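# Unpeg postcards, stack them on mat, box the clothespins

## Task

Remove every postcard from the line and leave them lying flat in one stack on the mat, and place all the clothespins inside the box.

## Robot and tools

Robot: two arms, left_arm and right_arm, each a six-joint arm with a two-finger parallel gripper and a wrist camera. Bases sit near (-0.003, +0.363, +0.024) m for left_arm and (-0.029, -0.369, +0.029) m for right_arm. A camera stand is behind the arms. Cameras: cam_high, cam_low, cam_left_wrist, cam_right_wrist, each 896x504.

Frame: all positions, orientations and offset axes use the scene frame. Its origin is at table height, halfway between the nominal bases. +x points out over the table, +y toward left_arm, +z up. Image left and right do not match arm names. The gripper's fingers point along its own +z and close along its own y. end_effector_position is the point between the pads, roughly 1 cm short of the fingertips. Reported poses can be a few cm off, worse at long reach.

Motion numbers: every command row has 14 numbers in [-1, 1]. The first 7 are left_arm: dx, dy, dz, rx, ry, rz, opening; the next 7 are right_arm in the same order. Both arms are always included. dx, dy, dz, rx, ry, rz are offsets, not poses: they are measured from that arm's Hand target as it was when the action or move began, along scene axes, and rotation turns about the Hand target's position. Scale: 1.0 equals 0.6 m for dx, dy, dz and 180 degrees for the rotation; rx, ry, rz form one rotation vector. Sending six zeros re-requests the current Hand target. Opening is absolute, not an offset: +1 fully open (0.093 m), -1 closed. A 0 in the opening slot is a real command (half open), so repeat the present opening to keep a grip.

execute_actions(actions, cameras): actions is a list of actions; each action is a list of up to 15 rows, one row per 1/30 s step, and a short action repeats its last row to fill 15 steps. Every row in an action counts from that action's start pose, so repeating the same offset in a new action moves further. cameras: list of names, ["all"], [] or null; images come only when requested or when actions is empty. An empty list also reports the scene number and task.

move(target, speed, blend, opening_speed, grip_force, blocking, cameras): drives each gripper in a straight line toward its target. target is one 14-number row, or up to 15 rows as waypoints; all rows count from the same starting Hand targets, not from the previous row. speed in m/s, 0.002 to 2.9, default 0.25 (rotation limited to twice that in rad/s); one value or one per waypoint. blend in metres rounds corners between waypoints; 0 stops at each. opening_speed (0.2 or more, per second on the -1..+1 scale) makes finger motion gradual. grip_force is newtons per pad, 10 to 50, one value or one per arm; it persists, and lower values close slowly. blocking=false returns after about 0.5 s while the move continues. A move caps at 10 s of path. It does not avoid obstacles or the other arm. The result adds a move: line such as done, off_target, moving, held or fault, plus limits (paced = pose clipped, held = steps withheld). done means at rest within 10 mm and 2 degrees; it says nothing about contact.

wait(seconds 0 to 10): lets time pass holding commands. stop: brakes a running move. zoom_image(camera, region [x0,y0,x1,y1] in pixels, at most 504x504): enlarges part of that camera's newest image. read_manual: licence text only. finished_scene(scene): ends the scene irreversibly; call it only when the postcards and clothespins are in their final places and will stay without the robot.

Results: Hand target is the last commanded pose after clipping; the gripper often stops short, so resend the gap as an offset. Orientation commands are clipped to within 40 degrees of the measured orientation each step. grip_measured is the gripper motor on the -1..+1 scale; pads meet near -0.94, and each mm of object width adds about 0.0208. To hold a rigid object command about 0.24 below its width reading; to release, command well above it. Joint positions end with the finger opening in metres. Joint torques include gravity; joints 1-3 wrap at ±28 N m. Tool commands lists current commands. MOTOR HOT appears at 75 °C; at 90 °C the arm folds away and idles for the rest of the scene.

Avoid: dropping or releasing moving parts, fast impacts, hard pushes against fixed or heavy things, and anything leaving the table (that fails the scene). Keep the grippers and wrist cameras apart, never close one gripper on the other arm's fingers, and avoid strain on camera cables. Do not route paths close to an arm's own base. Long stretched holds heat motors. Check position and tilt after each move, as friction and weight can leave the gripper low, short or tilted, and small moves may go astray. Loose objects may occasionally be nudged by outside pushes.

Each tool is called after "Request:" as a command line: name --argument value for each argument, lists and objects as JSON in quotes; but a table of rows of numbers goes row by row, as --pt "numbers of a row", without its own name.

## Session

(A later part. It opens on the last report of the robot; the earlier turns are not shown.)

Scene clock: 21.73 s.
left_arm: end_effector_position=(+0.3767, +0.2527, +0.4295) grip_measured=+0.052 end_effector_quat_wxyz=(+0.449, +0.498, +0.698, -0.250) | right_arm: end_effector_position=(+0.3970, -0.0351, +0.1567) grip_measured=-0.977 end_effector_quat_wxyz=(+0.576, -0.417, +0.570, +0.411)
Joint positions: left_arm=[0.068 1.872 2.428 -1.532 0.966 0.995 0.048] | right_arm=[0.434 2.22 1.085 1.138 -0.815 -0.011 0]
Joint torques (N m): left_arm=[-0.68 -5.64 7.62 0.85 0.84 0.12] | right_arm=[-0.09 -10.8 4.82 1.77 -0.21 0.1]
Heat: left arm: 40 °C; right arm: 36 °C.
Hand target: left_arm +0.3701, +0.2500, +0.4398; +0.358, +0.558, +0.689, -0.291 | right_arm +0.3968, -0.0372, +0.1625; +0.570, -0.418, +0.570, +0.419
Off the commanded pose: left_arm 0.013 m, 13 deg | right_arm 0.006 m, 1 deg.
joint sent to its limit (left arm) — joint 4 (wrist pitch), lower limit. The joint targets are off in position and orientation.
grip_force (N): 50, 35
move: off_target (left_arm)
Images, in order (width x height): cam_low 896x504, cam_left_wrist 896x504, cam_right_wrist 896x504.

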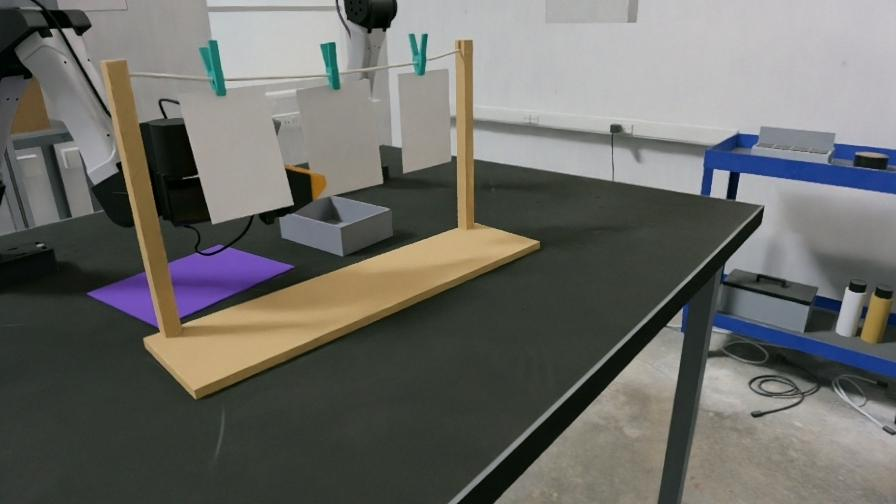

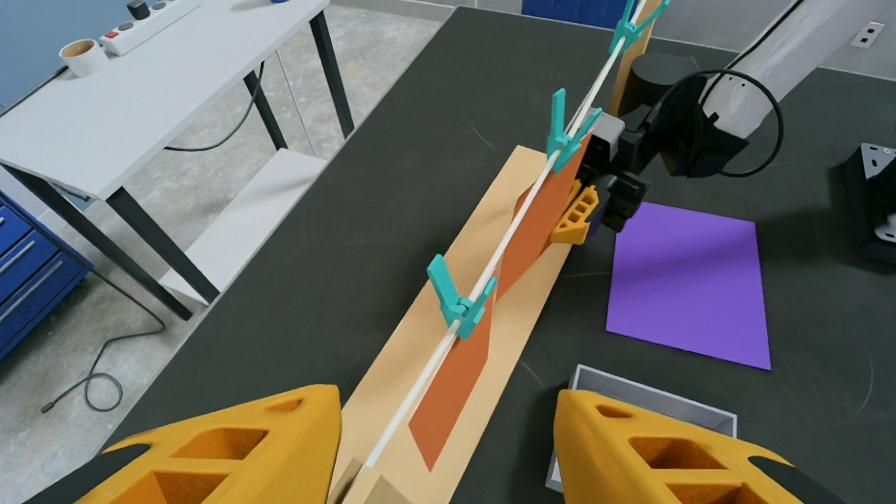

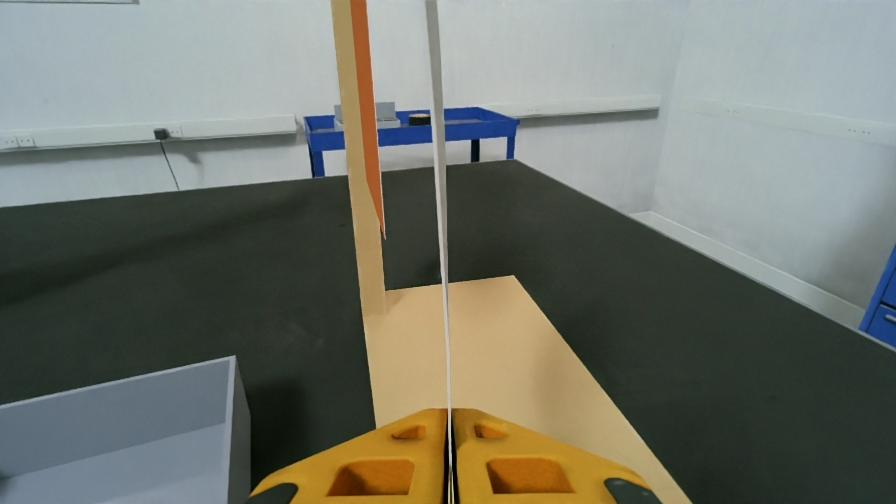

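Request:
move --target '[0.038,-0.375,-0.02,-0.0172,-0.0015,-0.0969,0.05,0,0,0.0,0,0,0,-1]' --speed 0.15 --cameras '["cam_low","cam_left_wrist","cam_high"]'

Request:
zoom_image --camera "cam_low" --region '[240, 0, 480, 140]'

Scene clock: 24.87 s.
left_arm: end_effector_position=(+0.3846, +0.0267, +0.4114) grip_measured=+0.052 end_effector_quat_wxyz=(+0.406, +0.572, +0.601, -0.383) | right_arm: end_effector_position=(+0.3970, -0.0351, +0.1567) grip_measured=-0.977 end_effector_quat_wxyz=(+0.576, -0.417, +0.570, +0.411)
Joint positions: left_arm=[-0.452 2.263 2.828 -1.269 0.949 0.609 0.048] | right_arm=[0.434 2.22 1.085 1.138 -0.815 -0.011 0]
Joint torques (N m): left_arm=[-0.32 -8.21 7.86 2.06 0.3 -0.03] | right_arm=[-0.1 -10.8 4.9 1.76 -0.21 0.08]
Heat: left arm: 40 °C; right arm: 36 °C.
Hand target: left_arm +0.3929, +0.0250, +0.4278; +0.327, +0.647, +0.588, -0.359 | right_arm +0.3968, -0.0372, +0.1625; +0.570, -0.418, +0.570, +0.419
Off the commanded pose: left_arm 0.018 m, 13 deg | right_arm 0.006 m, 1 deg.
elbow stopped short (left arm): the move would have taken joint 3 (elbow) straighter than the controller allows.
grip_force (N): 50, 35
move: off_target (left_arm)
Images, in order (width x height): cam_high 896x504, cam_low 896x504, cam_left_wrist 896x504.

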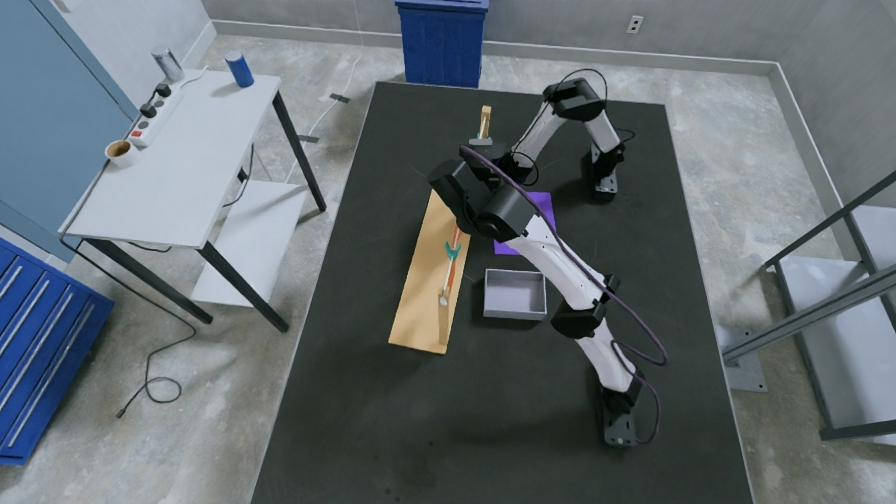

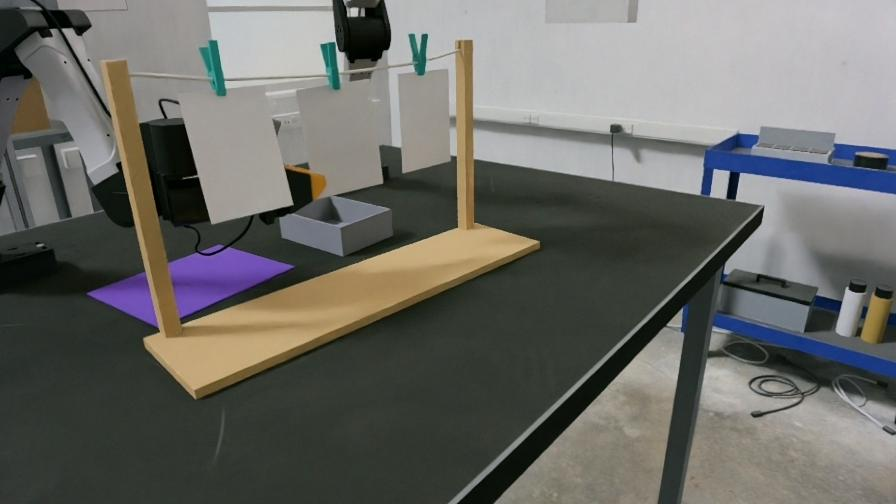

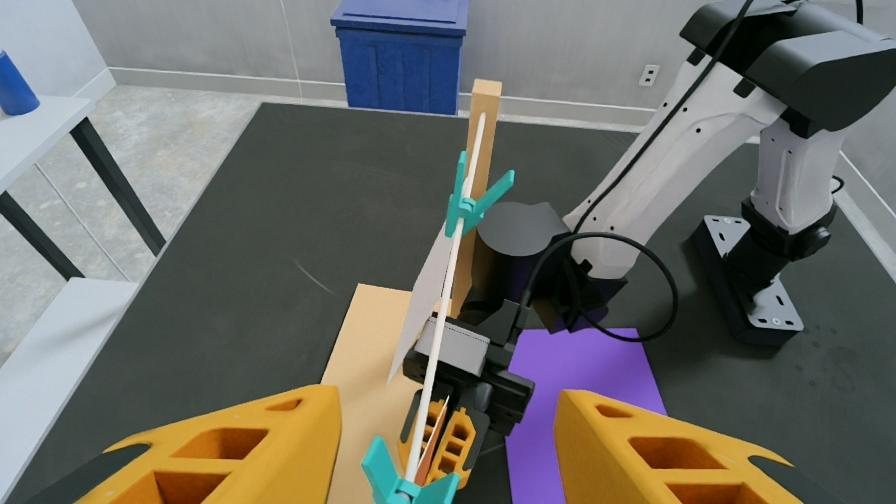

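Scaled by 2.100 from the camera's 896x504 image, which has a finer 1280x720 frame.

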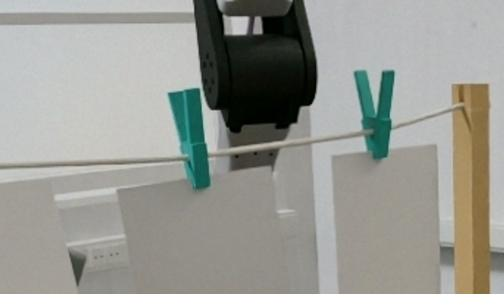

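Request:
move --target '[0.012,-0.028,-0.08,0,0,0,0.05,0,0,0.0,0,0,0,-1]' --speed 0.08 --cameras '["cam_low","cam_left_wrist"]'

Request:
zoom_image --camera "cam_low" --region '[240, 0, 480, 140]'

Request:
zoom_image --camera "cam_left_wrist" --region '[320, 364, 560, 504]'

Scene clock: 27.90 s.
left_arm: end_effector_position=(+0.4012, +0.0138, +0.3711) grip_measured=+0.052 end_effector_quat_wxyz=(+0.385, +0.587, +0.605, -0.375) | right_arm: end_effector_position=(+0.3970, -0.0351, +0.1567) grip_measured=-0.977 end_effector_quat_wxyz=(+0.576, -0.417, +0.570, +0.411)
Joint positions: left_arm=[-0.464 2.343 2.828 -1.268 0.93 0.671 0.048] | right_arm=[0.434 2.22 1.085 1.138 -0.815 -0.011 0]
Joint torques (N m): left_arm=[-0.98 -8.85 8.16 1.53 0.24 0.29] | right_arm=[-0.1 -10.78 4.86 1.76 -0.21 0.09]
Heat: left arm: 41 °C; right arm: 36 °C.
Hand target: left_arm +0.4001, +0.0082, +0.3798; +0.327, +0.647, +0.588, -0.359 | right_arm +0.3968, -0.0372, +0.1625; +0.570, -0.418, +0.570, +0.419
Off the commanded pose: left_arm 0.010 m, 10 deg | right_arm 0.006 m, 1 deg.
elbow stopped short (left arm): the move would have taken joint 3 (elbow) straighter than the controller allows.
grip_force (N): 50, 35
move: off_target (left_arm)
Images, in order (width x height): cam_low 896x504, cam_left_wrist 896x504.

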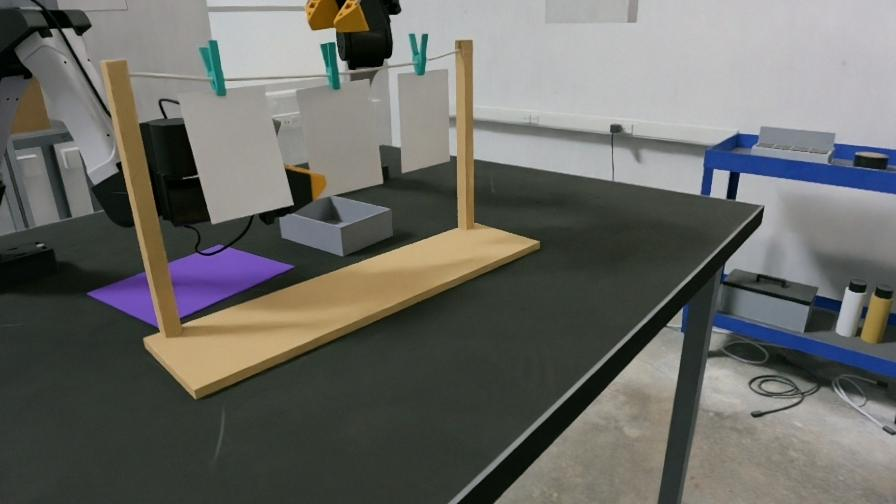

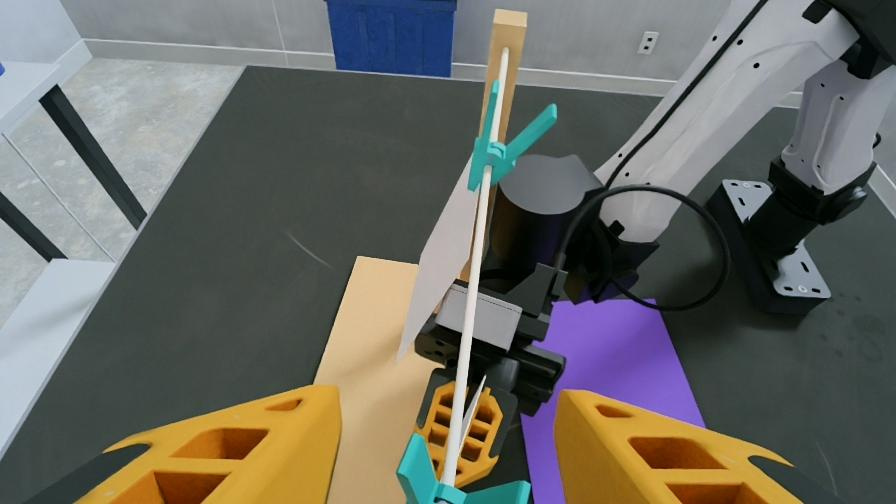

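Scaled by 2.100 from the camera's 896x504 image, which has a finer 1280x720 frame.

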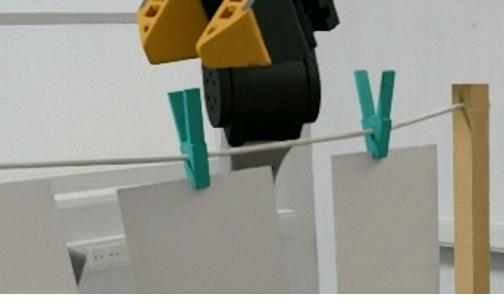

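Scaled by 2.100 from the camera's 896x504 image, which has a finer 1280x720 frame.

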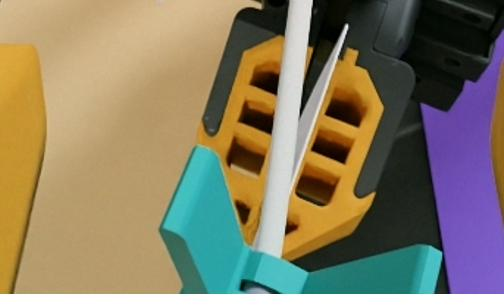

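Request:
move --target '[-0.012,-0.006,-0.06,0,0,0,0.05,0,0,0.0,0,0,0,-1]' --speed 0.06 --cameras '["cam_low","cam_left_wrist"]'

Request:
zoom_image --camera "cam_low" --region '[240, 0, 480, 140]'

Request:
zoom_image --camera "cam_left_wrist" --region '[320, 364, 560, 504]'

Scene clock: 30.57 s.
left_arm: end_effector_position=(+0.3981, +0.0073, +0.3417) grip_measured=+0.052 end_effector_quat_wxyz=(+0.362, +0.617, +0.596, -0.365) | right_arm: end_effector_position=(+0.3970, -0.0351, +0.1567) grip_measured=-0.977 end_effector_quat_wxyz=(+0.576, -0.417, +0.570, +0.411)
Joint positions: left_arm=[-0.481 2.385 2.828 -1.329 0.915 0.783 0.048] | right_arm=[0.434 2.22 1.085 1.138 -0.815 -0.011 0]
Joint torques (N m): left_arm=[-0.92 -8.99 8.16 0.99 0.28 0.3] | right_arm=[-0.1 -10.77 4.82 1.77 -0.21 0.1]
Heat: left arm: 41 °C; right arm: 36 °C.
Hand target: left_arm +0.3929, +0.0046, +0.3438; +0.327, +0.647, +0.588, -0.359 | right_arm +0.3968, -0.0372, +0.1625; +0.570, -0.418, +0.570, +0.419
Off the commanded pose: left_arm 0.006 m, 5 deg | right_arm 0.006 m, 1 deg.
elbow stopped short (left arm): the move would have taken joint 3 (elbow) straighter than the controller allows.
grip_force (N): 50, 35
move: off_target (left_arm)
Images, in order (width x height): cam_low 896x504, cam_left_wrist 896x504.

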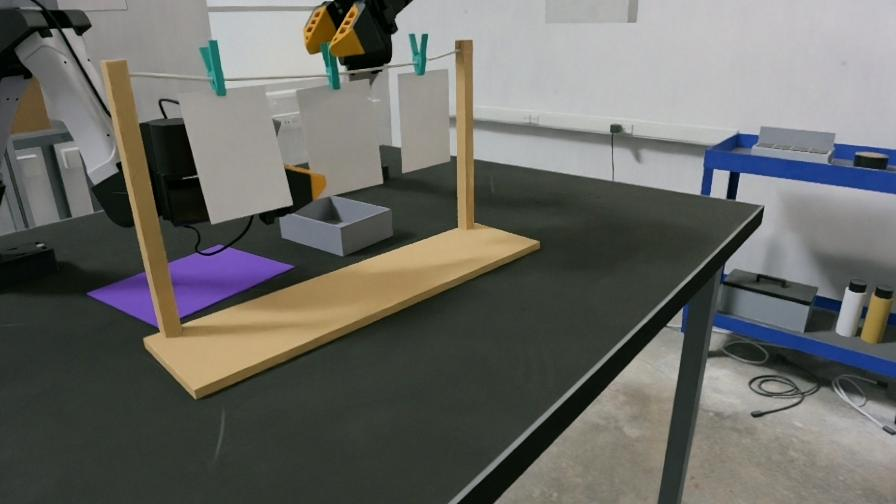

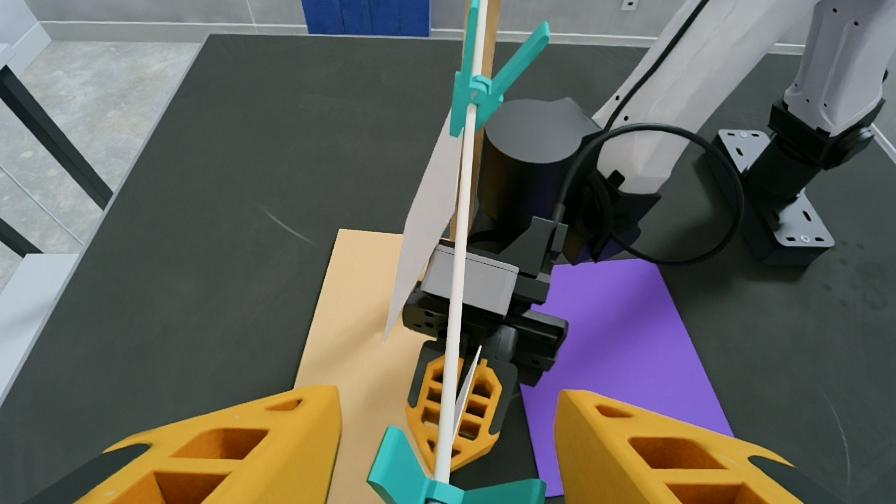

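Scaled by 2.100 from the camera's 896x504 image, which has a finer 1280x720 frame.

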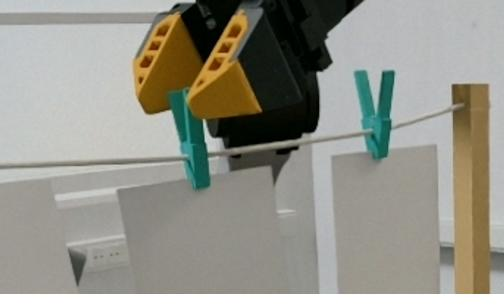

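Scaled by 2.100 from the camera's 896x504 image, which has a finer 1280x720 frame.

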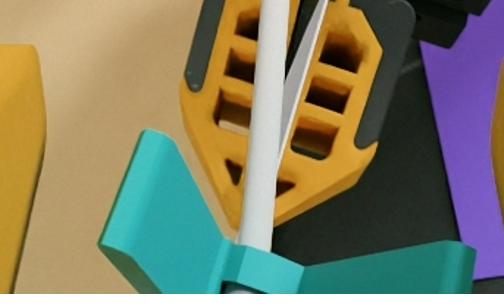

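Request:
move --target '[-0.007,-0.003,-0.018,0,0,0,0.05,0,0,0.0,0,0,0,-1]' --speed 0.05 --cameras '["cam_low","cam_left_wrist"]'

Request:
zoom_image --camera "cam_low" --region '[240, 0, 480, 140]'

Request:
zoom_image --camera "cam_left_wrist" --region '[320, 364, 560, 504]'

Scene clock: 32.40 s.
left_arm: end_effector_position=(+0.3946, +0.0062, +0.3322) grip_measured=+0.052 end_effector_quat_wxyz=(+0.349, +0.625, +0.596, -0.364) | right_arm: end_effector_position=(+0.3970, -0.0351, +0.1567) grip_measured=-0.977 end_effector_quat_wxyz=(+0.576, -0.417, +0.570, +0.411)
Joint positions: left_arm=[-0.487 2.395 2.828 -1.361 0.909 0.816 0.048] | right_arm=[0.434 2.22 1.085 1.138 -0.815 -0.011 0]
Joint torques (N m): left_arm=[-0.95 -8.96 7.82 0.93 0.29 0.28] | right_arm=[-0.1 -10.76 4.88 1.74 -0.19 0.1]
Heat: left arm: 41 °C; right arm: 37 °C.
Hand target: left_arm +0.3887, +0.0028, +0.3330; +0.327, +0.647, +0.588, -0.359 | right_arm +0.3968, -0.0372, +0.1625; +0.570, -0.418, +0.570, +0.419
Off the commanded pose: left_arm 0.007 m, 4 deg | right_arm 0.006 m, 1 deg.
grip_force (N): 50, 35
move: off_target (left_arm)
Images, in order (width x height): cam_low 896x504, cam_left_wrist 896x504.

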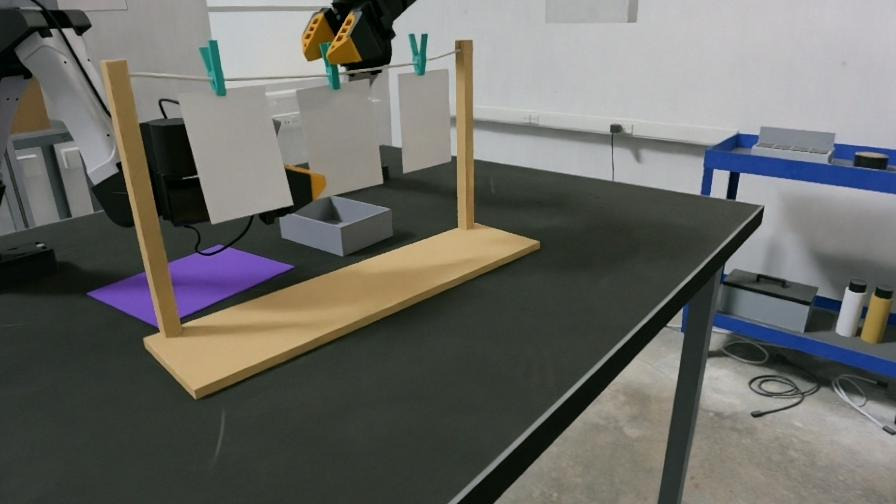

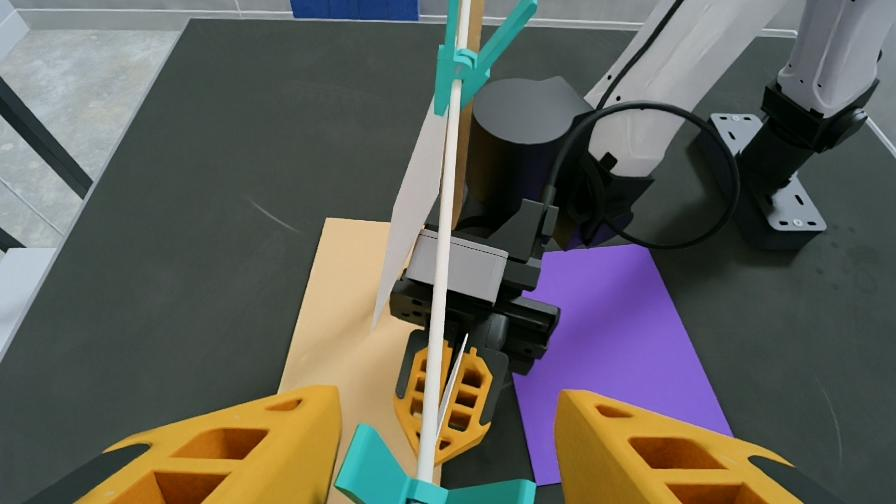

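Scaled by 2.100 from the camera's 896x504 image, which has a finer 1280x720 frame.

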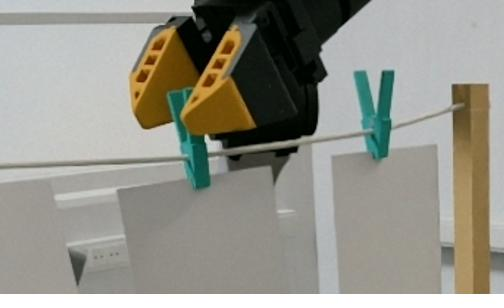

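Scaled by 2.100 from the camera's 896x504 image, which has a finer 1280x720 frame.

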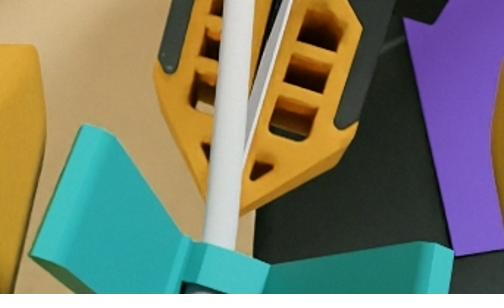

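Request:
move --pt "0 0 0 0 0 0 -0.3 0 0 0.0 0 0 0 -1" --pt "0 0 0 0 0 0 -1 0 0 0.0 0 0 0 -1" --speed 0.05 --opening_speed 0.5 --cameras '["cam_low","cam_left_wrist","cam_right_wrist"]'

Request:
zoom_image --camera "cam_low" --region '[240, 0, 480, 140]'

Request:
zoom_image --camera "cam_left_wrist" --region '[320, 364, 560, 504]'

Scene clock: 35.67 s.
left_arm: end_effector_position=(+0.3944, +0.0063, +0.3320) grip_measured=-0.720 end_effector_quat_wxyz=(+0.349, +0.626, +0.596, -0.364) | right_arm: end_effector_position=(+0.3970, -0.0351, +0.1567) grip_measured=-0.977 end_effector_quat_wxyz=(+0.576, -0.417, +0.570, +0.411)
Joint positions: left_arm=[-0.487 2.395 2.828 -1.363 0.909 0.817 0.011] | right_arm=[0.434 2.22 1.085 1.138 -0.815 -0.011 0]
Joint torques (N m): left_arm=[-0.99 -8.91 7.98 0.95 0.3 0.29] | right_arm=[-0.03 -10.82 4.83 1.75 -0.2 0.11]
Heat: left arm: 42 °C; right arm: 37 °C.
Hand target: left_arm +0.3887, +0.0028, +0.3330; +0.327, +0.647, +0.588, -0.359 | right_arm +0.3968, -0.0372, +0.1625; +0.570, -0.418, +0.570, +0.419
Off the commanded pose: left_arm 0.007 m, 4 deg | right_arm 0.006 m, 1 deg.
grip_force (N): 50, 35
move: off_target (left_arm); target 2's new opening was sent with left_arm's hand 0.007 m and 4 deg from that target
Images, in order (width x height): cam_low 896x504, cam_left_wrist 896x504, cam_right_wrist 896x504.

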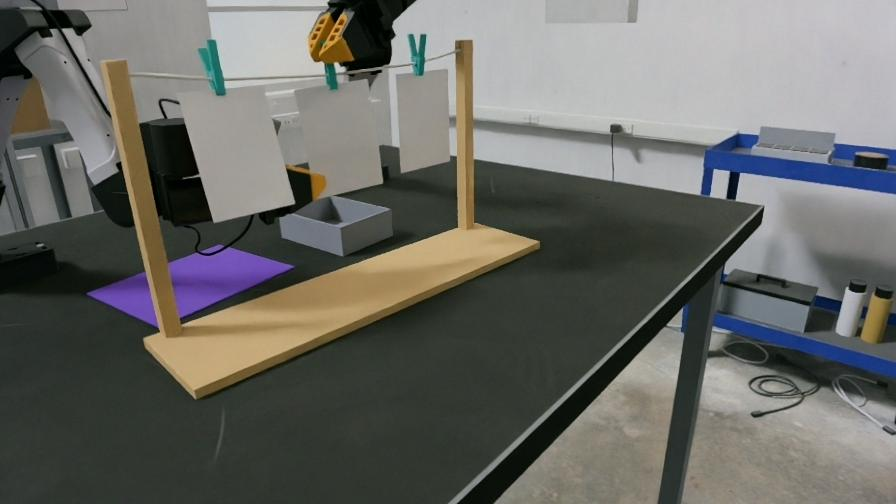

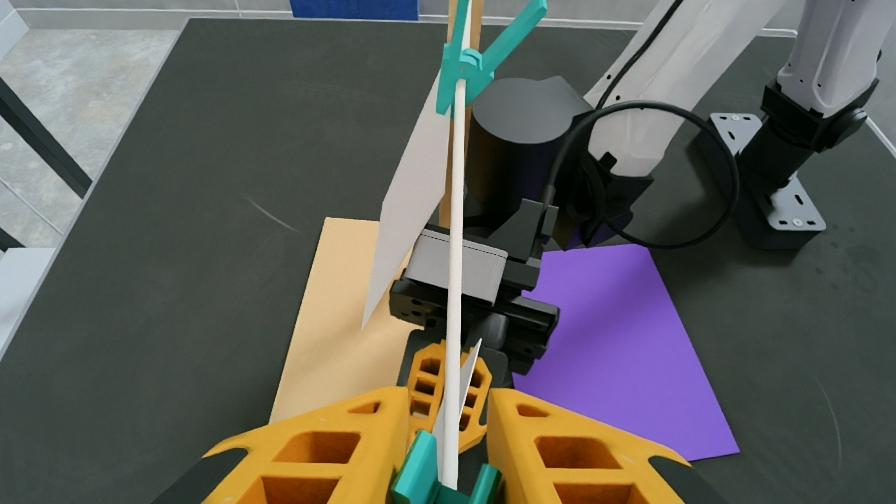

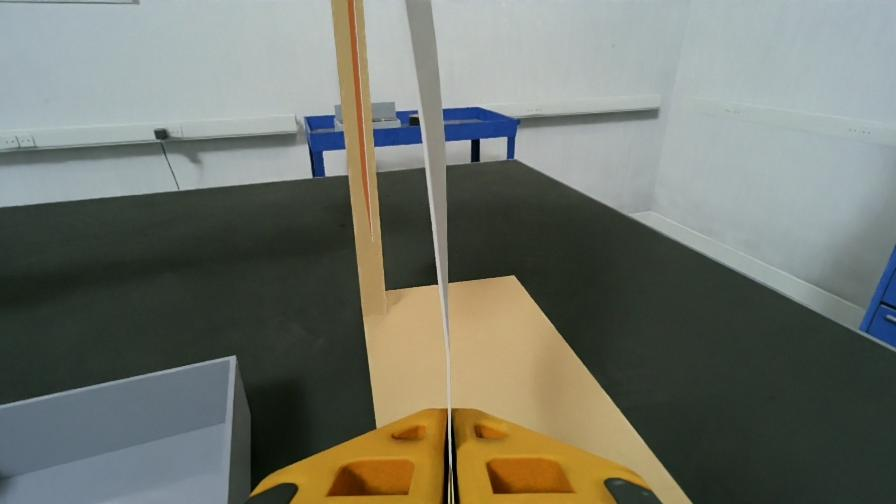

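Scaled by 2.100 from the camera's 896x504 image, which has a finer 1280x720 frame.

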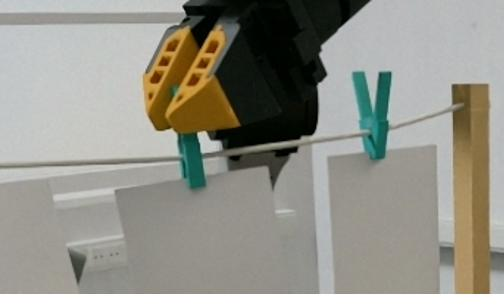

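Scaled by 2.100 from the camera's 896x504 image, which has a finer 1280x720 frame.

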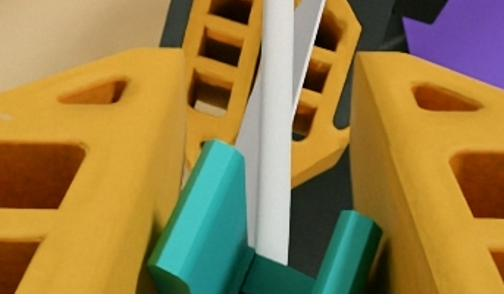

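Request:
move --target '[-0.01,0.0,0.11,0,0,0,-1,0,0,0.0,0,0,0,-1]' --speed 0.06 --cameras '["cam_low","cam_left_wrist","cam_right_wrist"]'

Request:
zoom_image --camera "cam_low" --region '[240, 0, 480, 140]'

Scene clock: 38.10 s.
left_arm: end_effector_position=(+0.3888, +0.0067, +0.3566) grip_measured=-0.726 end_effector_quat_wxyz=(+0.350, +0.588, +0.622, -0.380) | right_arm: end_effector_position=(+0.3970, -0.0351, +0.1567) grip_measured=-0.977 end_effector_quat_wxyz=(+0.576, -0.417, +0.570, +0.411)
Joint positions: left_arm=[-0.491 2.352 2.828 -1.332 0.907 0.668 0.01] | right_arm=[0.434 2.22 1.085 1.138 -0.815 -0.011 0]
Joint torques (N m): left_arm=[-0.96 -13.41 8.09 1.87 0.31 -0.04] | right_arm=[-0.06 -10.74 4.83 1.77 -0.2 0.1]
Heat: left arm: 42 °C; right arm: 38 °C.
Hand target: left_arm +0.3827, +0.0028, +0.3990; +0.327, +0.647, +0.588, -0.359 | right_arm +0.3968, -0.0372, +0.1625; +0.570, -0.418, +0.570, +0.419
Off the commanded pose: left_arm 0.043 m, 9 deg | right_arm 0.006 m, 1 deg.
elbow stopped short (left arm): the move would have taken joint 3 (elbow) straighter than the controller allows.
grip_force (N): 50, 35
move: off_target (left_arm)
Images, in order (width x height): cam_low 896x504, cam_left_wrist 896x504, cam_right_wrist 896x504.

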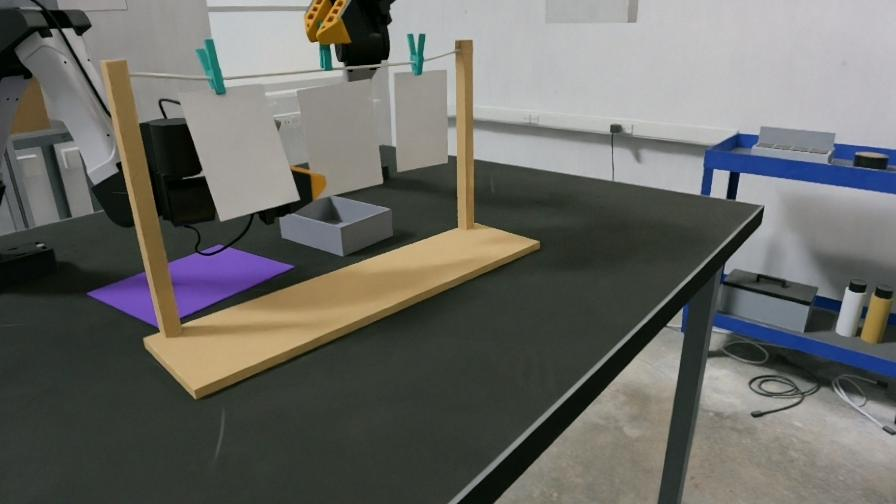

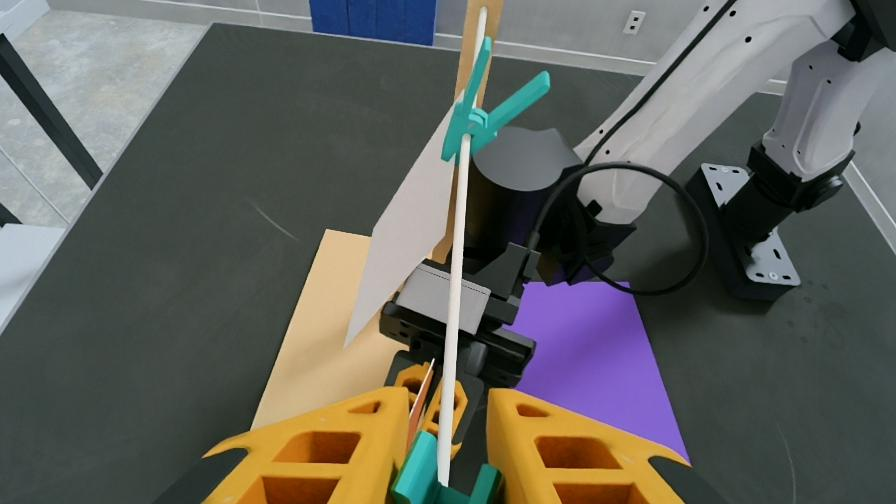

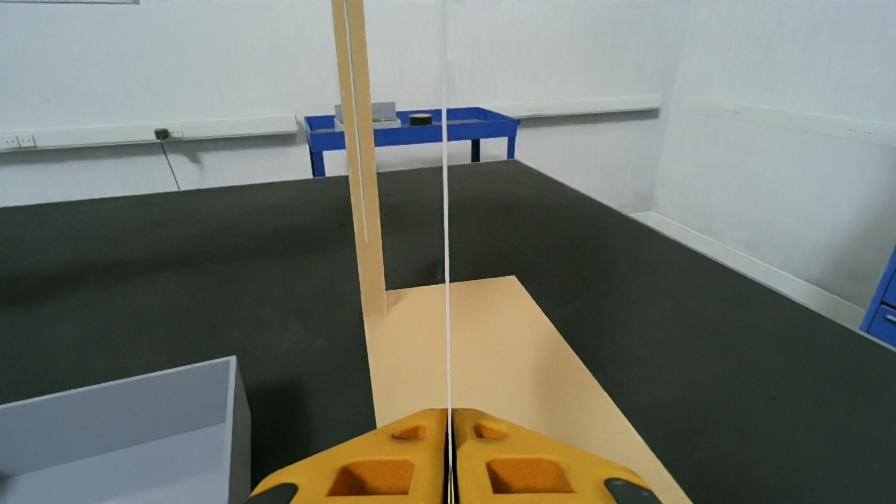

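Scaled by 2.100 from the camera's 896x504 image, which has a finer 1280x720 frame.

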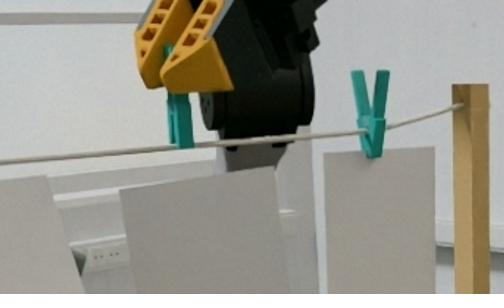

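Request:
move --target '[-0.008,0.07,0.08,0,0,0,-1,0,0,0.0,0,0,0,-1]' --speed 0.06 --cameras '["cam_low","cam_left_wrist","cam_right_wrist"]'

Request:
zoom_image --camera "cam_low" --region '[240, 0, 480, 140]'

Scene clock: 40.57 s.
left_arm: end_effector_position=(+0.3897, +0.0429, +0.4030) grip_measured=-0.726 end_effector_quat_wxyz=(+0.394, +0.566, +0.622, -0.371) | right_arm: end_effector_position=(+0.3970, -0.0351, +0.1567) grip_measured=-0.977 end_effector_quat_wxyz=(+0.576, -0.417, +0.570, +0.411)
Joint positions: left_arm=[-0.421 2.26 2.828 -1.332 0.93 0.639 0.01] | right_arm=[0.434 2.22 1.085 1.138 -0.815 -0.011 0]
Joint torques (N m): left_arm=[0.14 -12.71 7.77 1.86 0.7 -0.02] | right_arm=[-0.08 -10.76 4.86 1.76 -0.21 0.1]
Heat: left arm: 43 °C; right arm: 38 °C.
Hand target: left_arm +0.3779, +0.0448, +0.4470; +0.327, +0.647, +0.588, -0.359 | right_arm +0.3968, -0.0372, +0.1625; +0.570, -0.418, +0.570, +0.419
Off the commanded pose: left_arm 0.046 m, 13 deg | right_arm 0.006 m, 1 deg.
elbow stopped short (left arm): the move would have taken joint 3 (elbow) straighter than the controller allows.
grip_force (N): 50, 35
move: off_target (left_arm)
Images, in order (width x height): cam_low 896x504, cam_left_wrist 896x504, cam_right_wrist 896x504.

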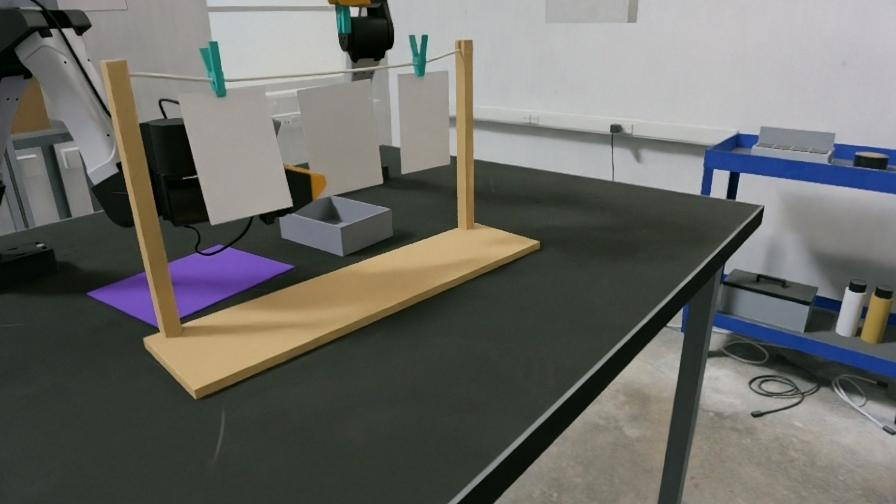

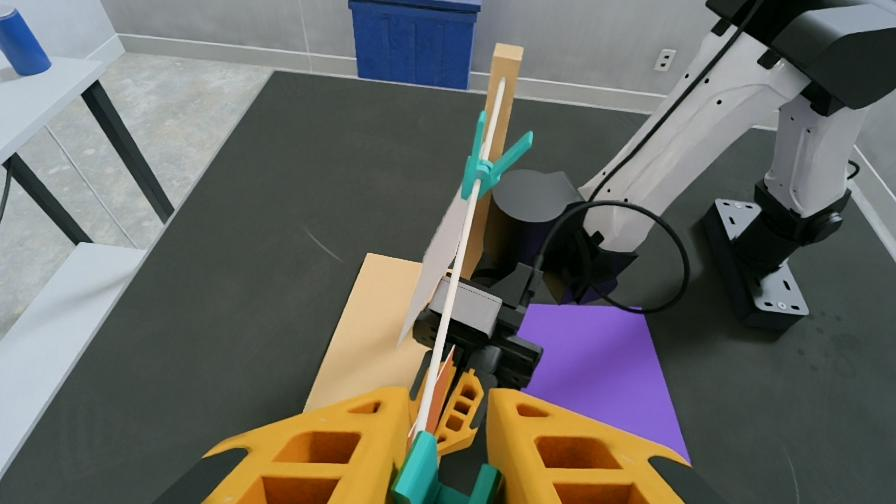

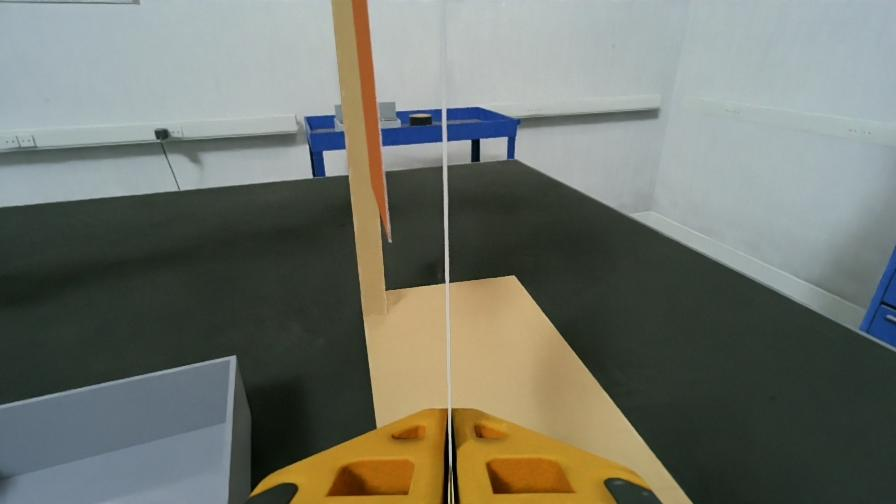

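Scaled by 2.100 from the camera's 896x504 image, which has a finer 1280x720 frame.

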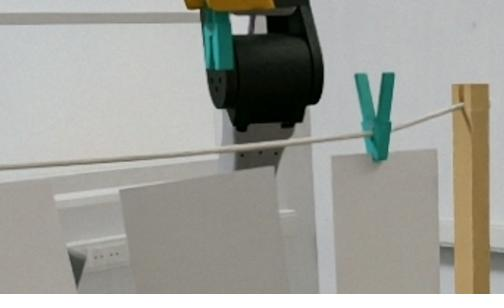

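Request:
move --pt "-0.163 0.092 -0.06 0.05 0.015 0.08 -1 0 0 0.0 0 0 0 -1" --pt "-0.188 0.075 -0.44 0.1527 0.0479 0.2471 -1 0 0 0.0 0 0 0 -1" --speed 0.18 --blend '[0.04,0]' --cameras '["cam_low","cam_left_wrist","cam_high"]'

Scene clock: 45.10 s.
left_arm: end_effector_position=(+0.2581, +0.0953, +0.1765) grip_measured=-0.726 end_effector_quat_wxyz=(+0.207, +0.415, +0.880, -0.102) | right_arm: end_effector_position=(+0.3970, -0.0351, +0.1567) grip_measured=-0.977 end_effector_quat_wxyz=(+0.576, -0.417, +0.570, +0.411)
Joint positions: left_arm=[-0.78 1.547 1.272 -0.834 0.056 0.093 0.01] | right_arm=[0.434 2.22 1.085 1.138 -0.815 -0.011 0]
Joint torques (N m): left_arm=[-0.84 -6.27 5.33 1.69 -0.11 -0.06] | right_arm=[-0.08 -10.8 4.88 1.76 -0.19 0.09]
Heat: left arm: 42 °C; right arm: 39 °C.
Hand target: left_arm +0.2651, +0.0898, +0.1830; +0.234, +0.409, +0.875, -0.110 | right_arm +0.3968, -0.0372, +0.1625; +0.570, -0.418, +0.570, +0.419
Off the commanded pose: left_arm 0.011 m, 3 deg | right_arm 0.006 m, 1 deg.
grip_force (N): 50, 35
move: off_target (left_arm)
Images, in order (width x height): cam_high 896x504, cam_low 896x504, cam_left_wrist 896x504.

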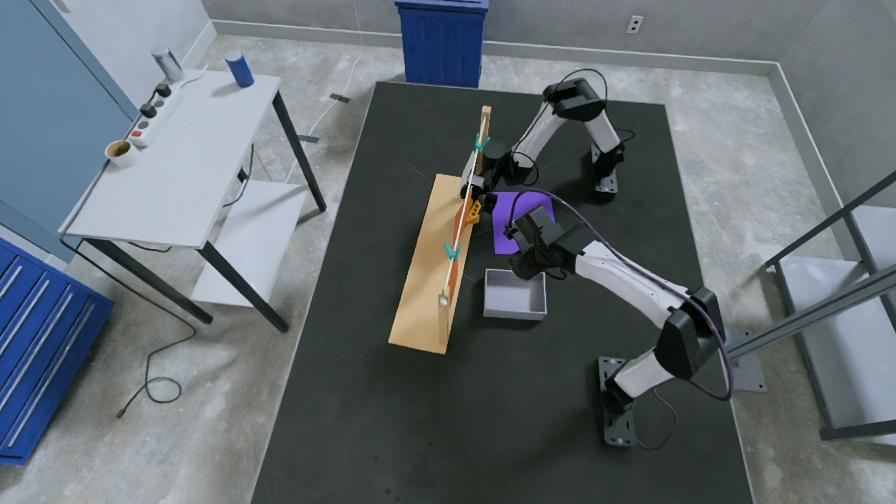

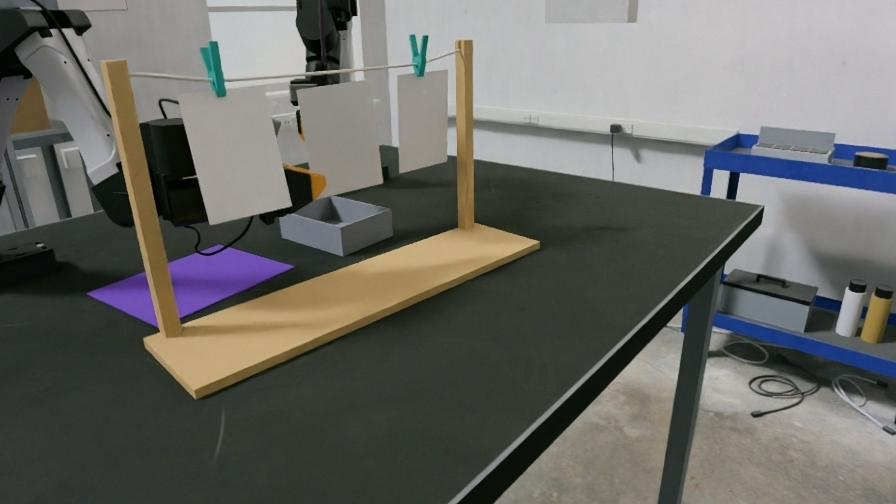

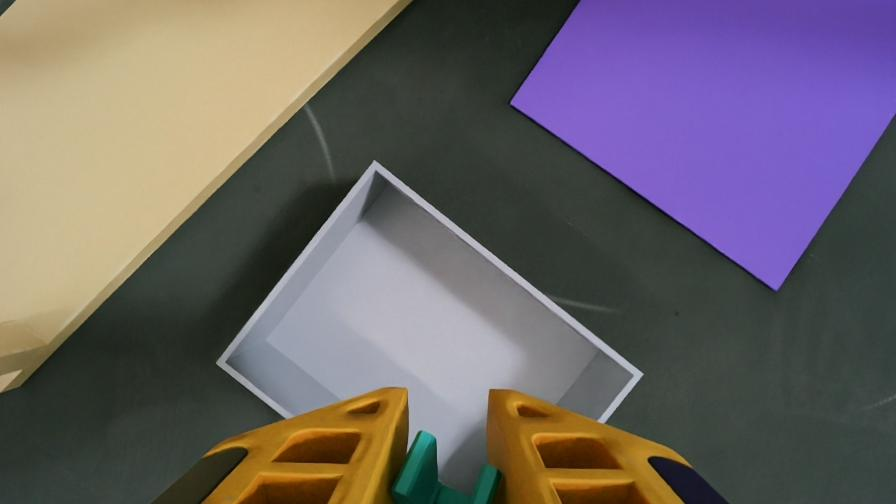

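Request:
move --pt "0.045 0.007 -0.1 0 0 0 -1 0 0 0.0 0 0 0 -1" --pt "0.045 0.007 -0.222 0 0 0 -1 0 0 0.0 0 0 0 -1" --speed '[0.12,0.08]' --blend '[0.02,0]' --cameras '["cam_low","cam_left_wrist"]'

Request:
zoom_image --camera "cam_low" --region '[250, 140, 430, 270]'

Scene clock: 48.07 s.
left_arm: end_effector_position=(+0.2862, +0.1026, +0.0480) grip_measured=-0.726 end_effector_quat_wxyz=(+0.212, +0.401, +0.886, -0.098) | right_arm: end_effector_position=(+0.3970, -0.0351, +0.1567) grip_measured=-0.977 end_effector_quat_wxyz=(+0.576, -0.417, +0.570, +0.411)
Joint positions: left_arm=[-0.711 1.746 0.947 -0.304 0.068 0.128 0.01] | right_arm=[0.434 2.22 1.085 1.138 -0.815 -0.011 0]
Joint torques (N m): left_arm=[0.08 -5.42 4.71 1.78 0.14 0.24] | right_arm=[-0.08 -10.77 4.85 1.76 -0.19 0.09]
Heat: left arm: 42 °C; right arm: 39 °C.
Hand target: left_arm +0.2921, +0.0940, +0.0498; +0.234, +0.409, +0.875, -0.110 | right_arm +0.3968, -0.0372, +0.1625; +0.570, -0.418, +0.570, +0.419
Off the commanded pose: left_arm 0.011 m, 3 deg | right_arm 0.006 m, 1 deg.
grip_force (N): 50, 35
move: off_target (left_arm)
Images, in order (width x height): cam_low 896x504, cam_left_wrist 896x504.

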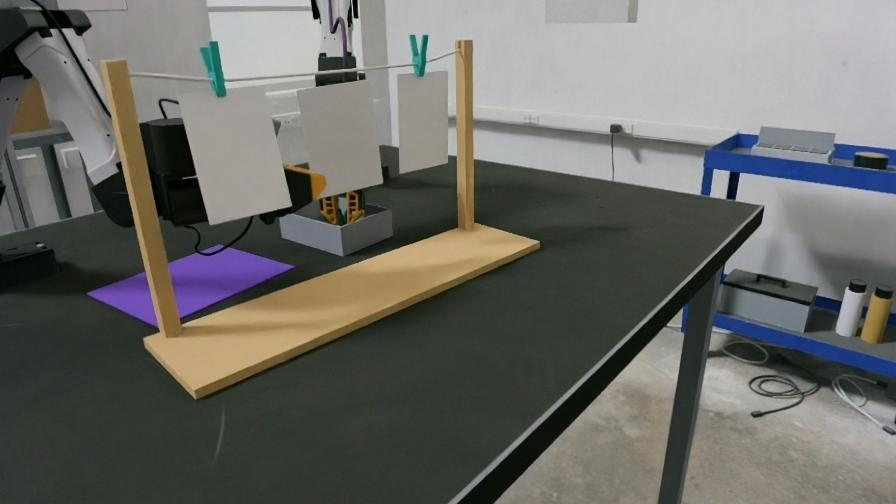

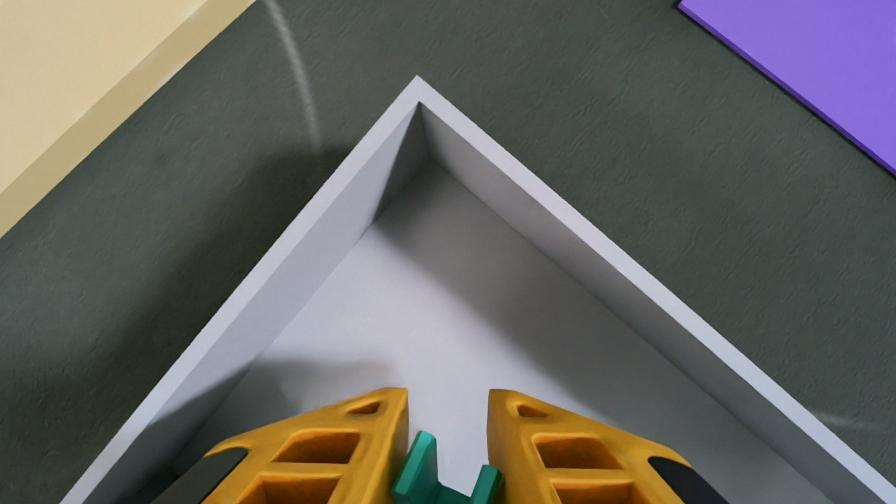

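Scaled by 2.800 from the camera's 896x504 image, which has a finer 1280x720 frame.

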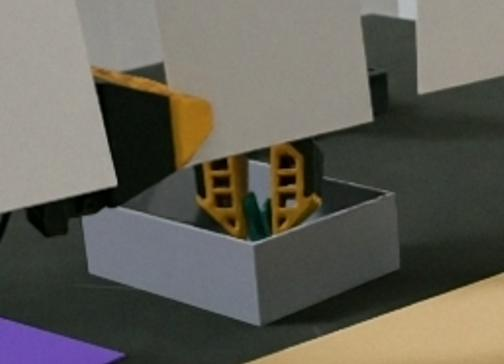

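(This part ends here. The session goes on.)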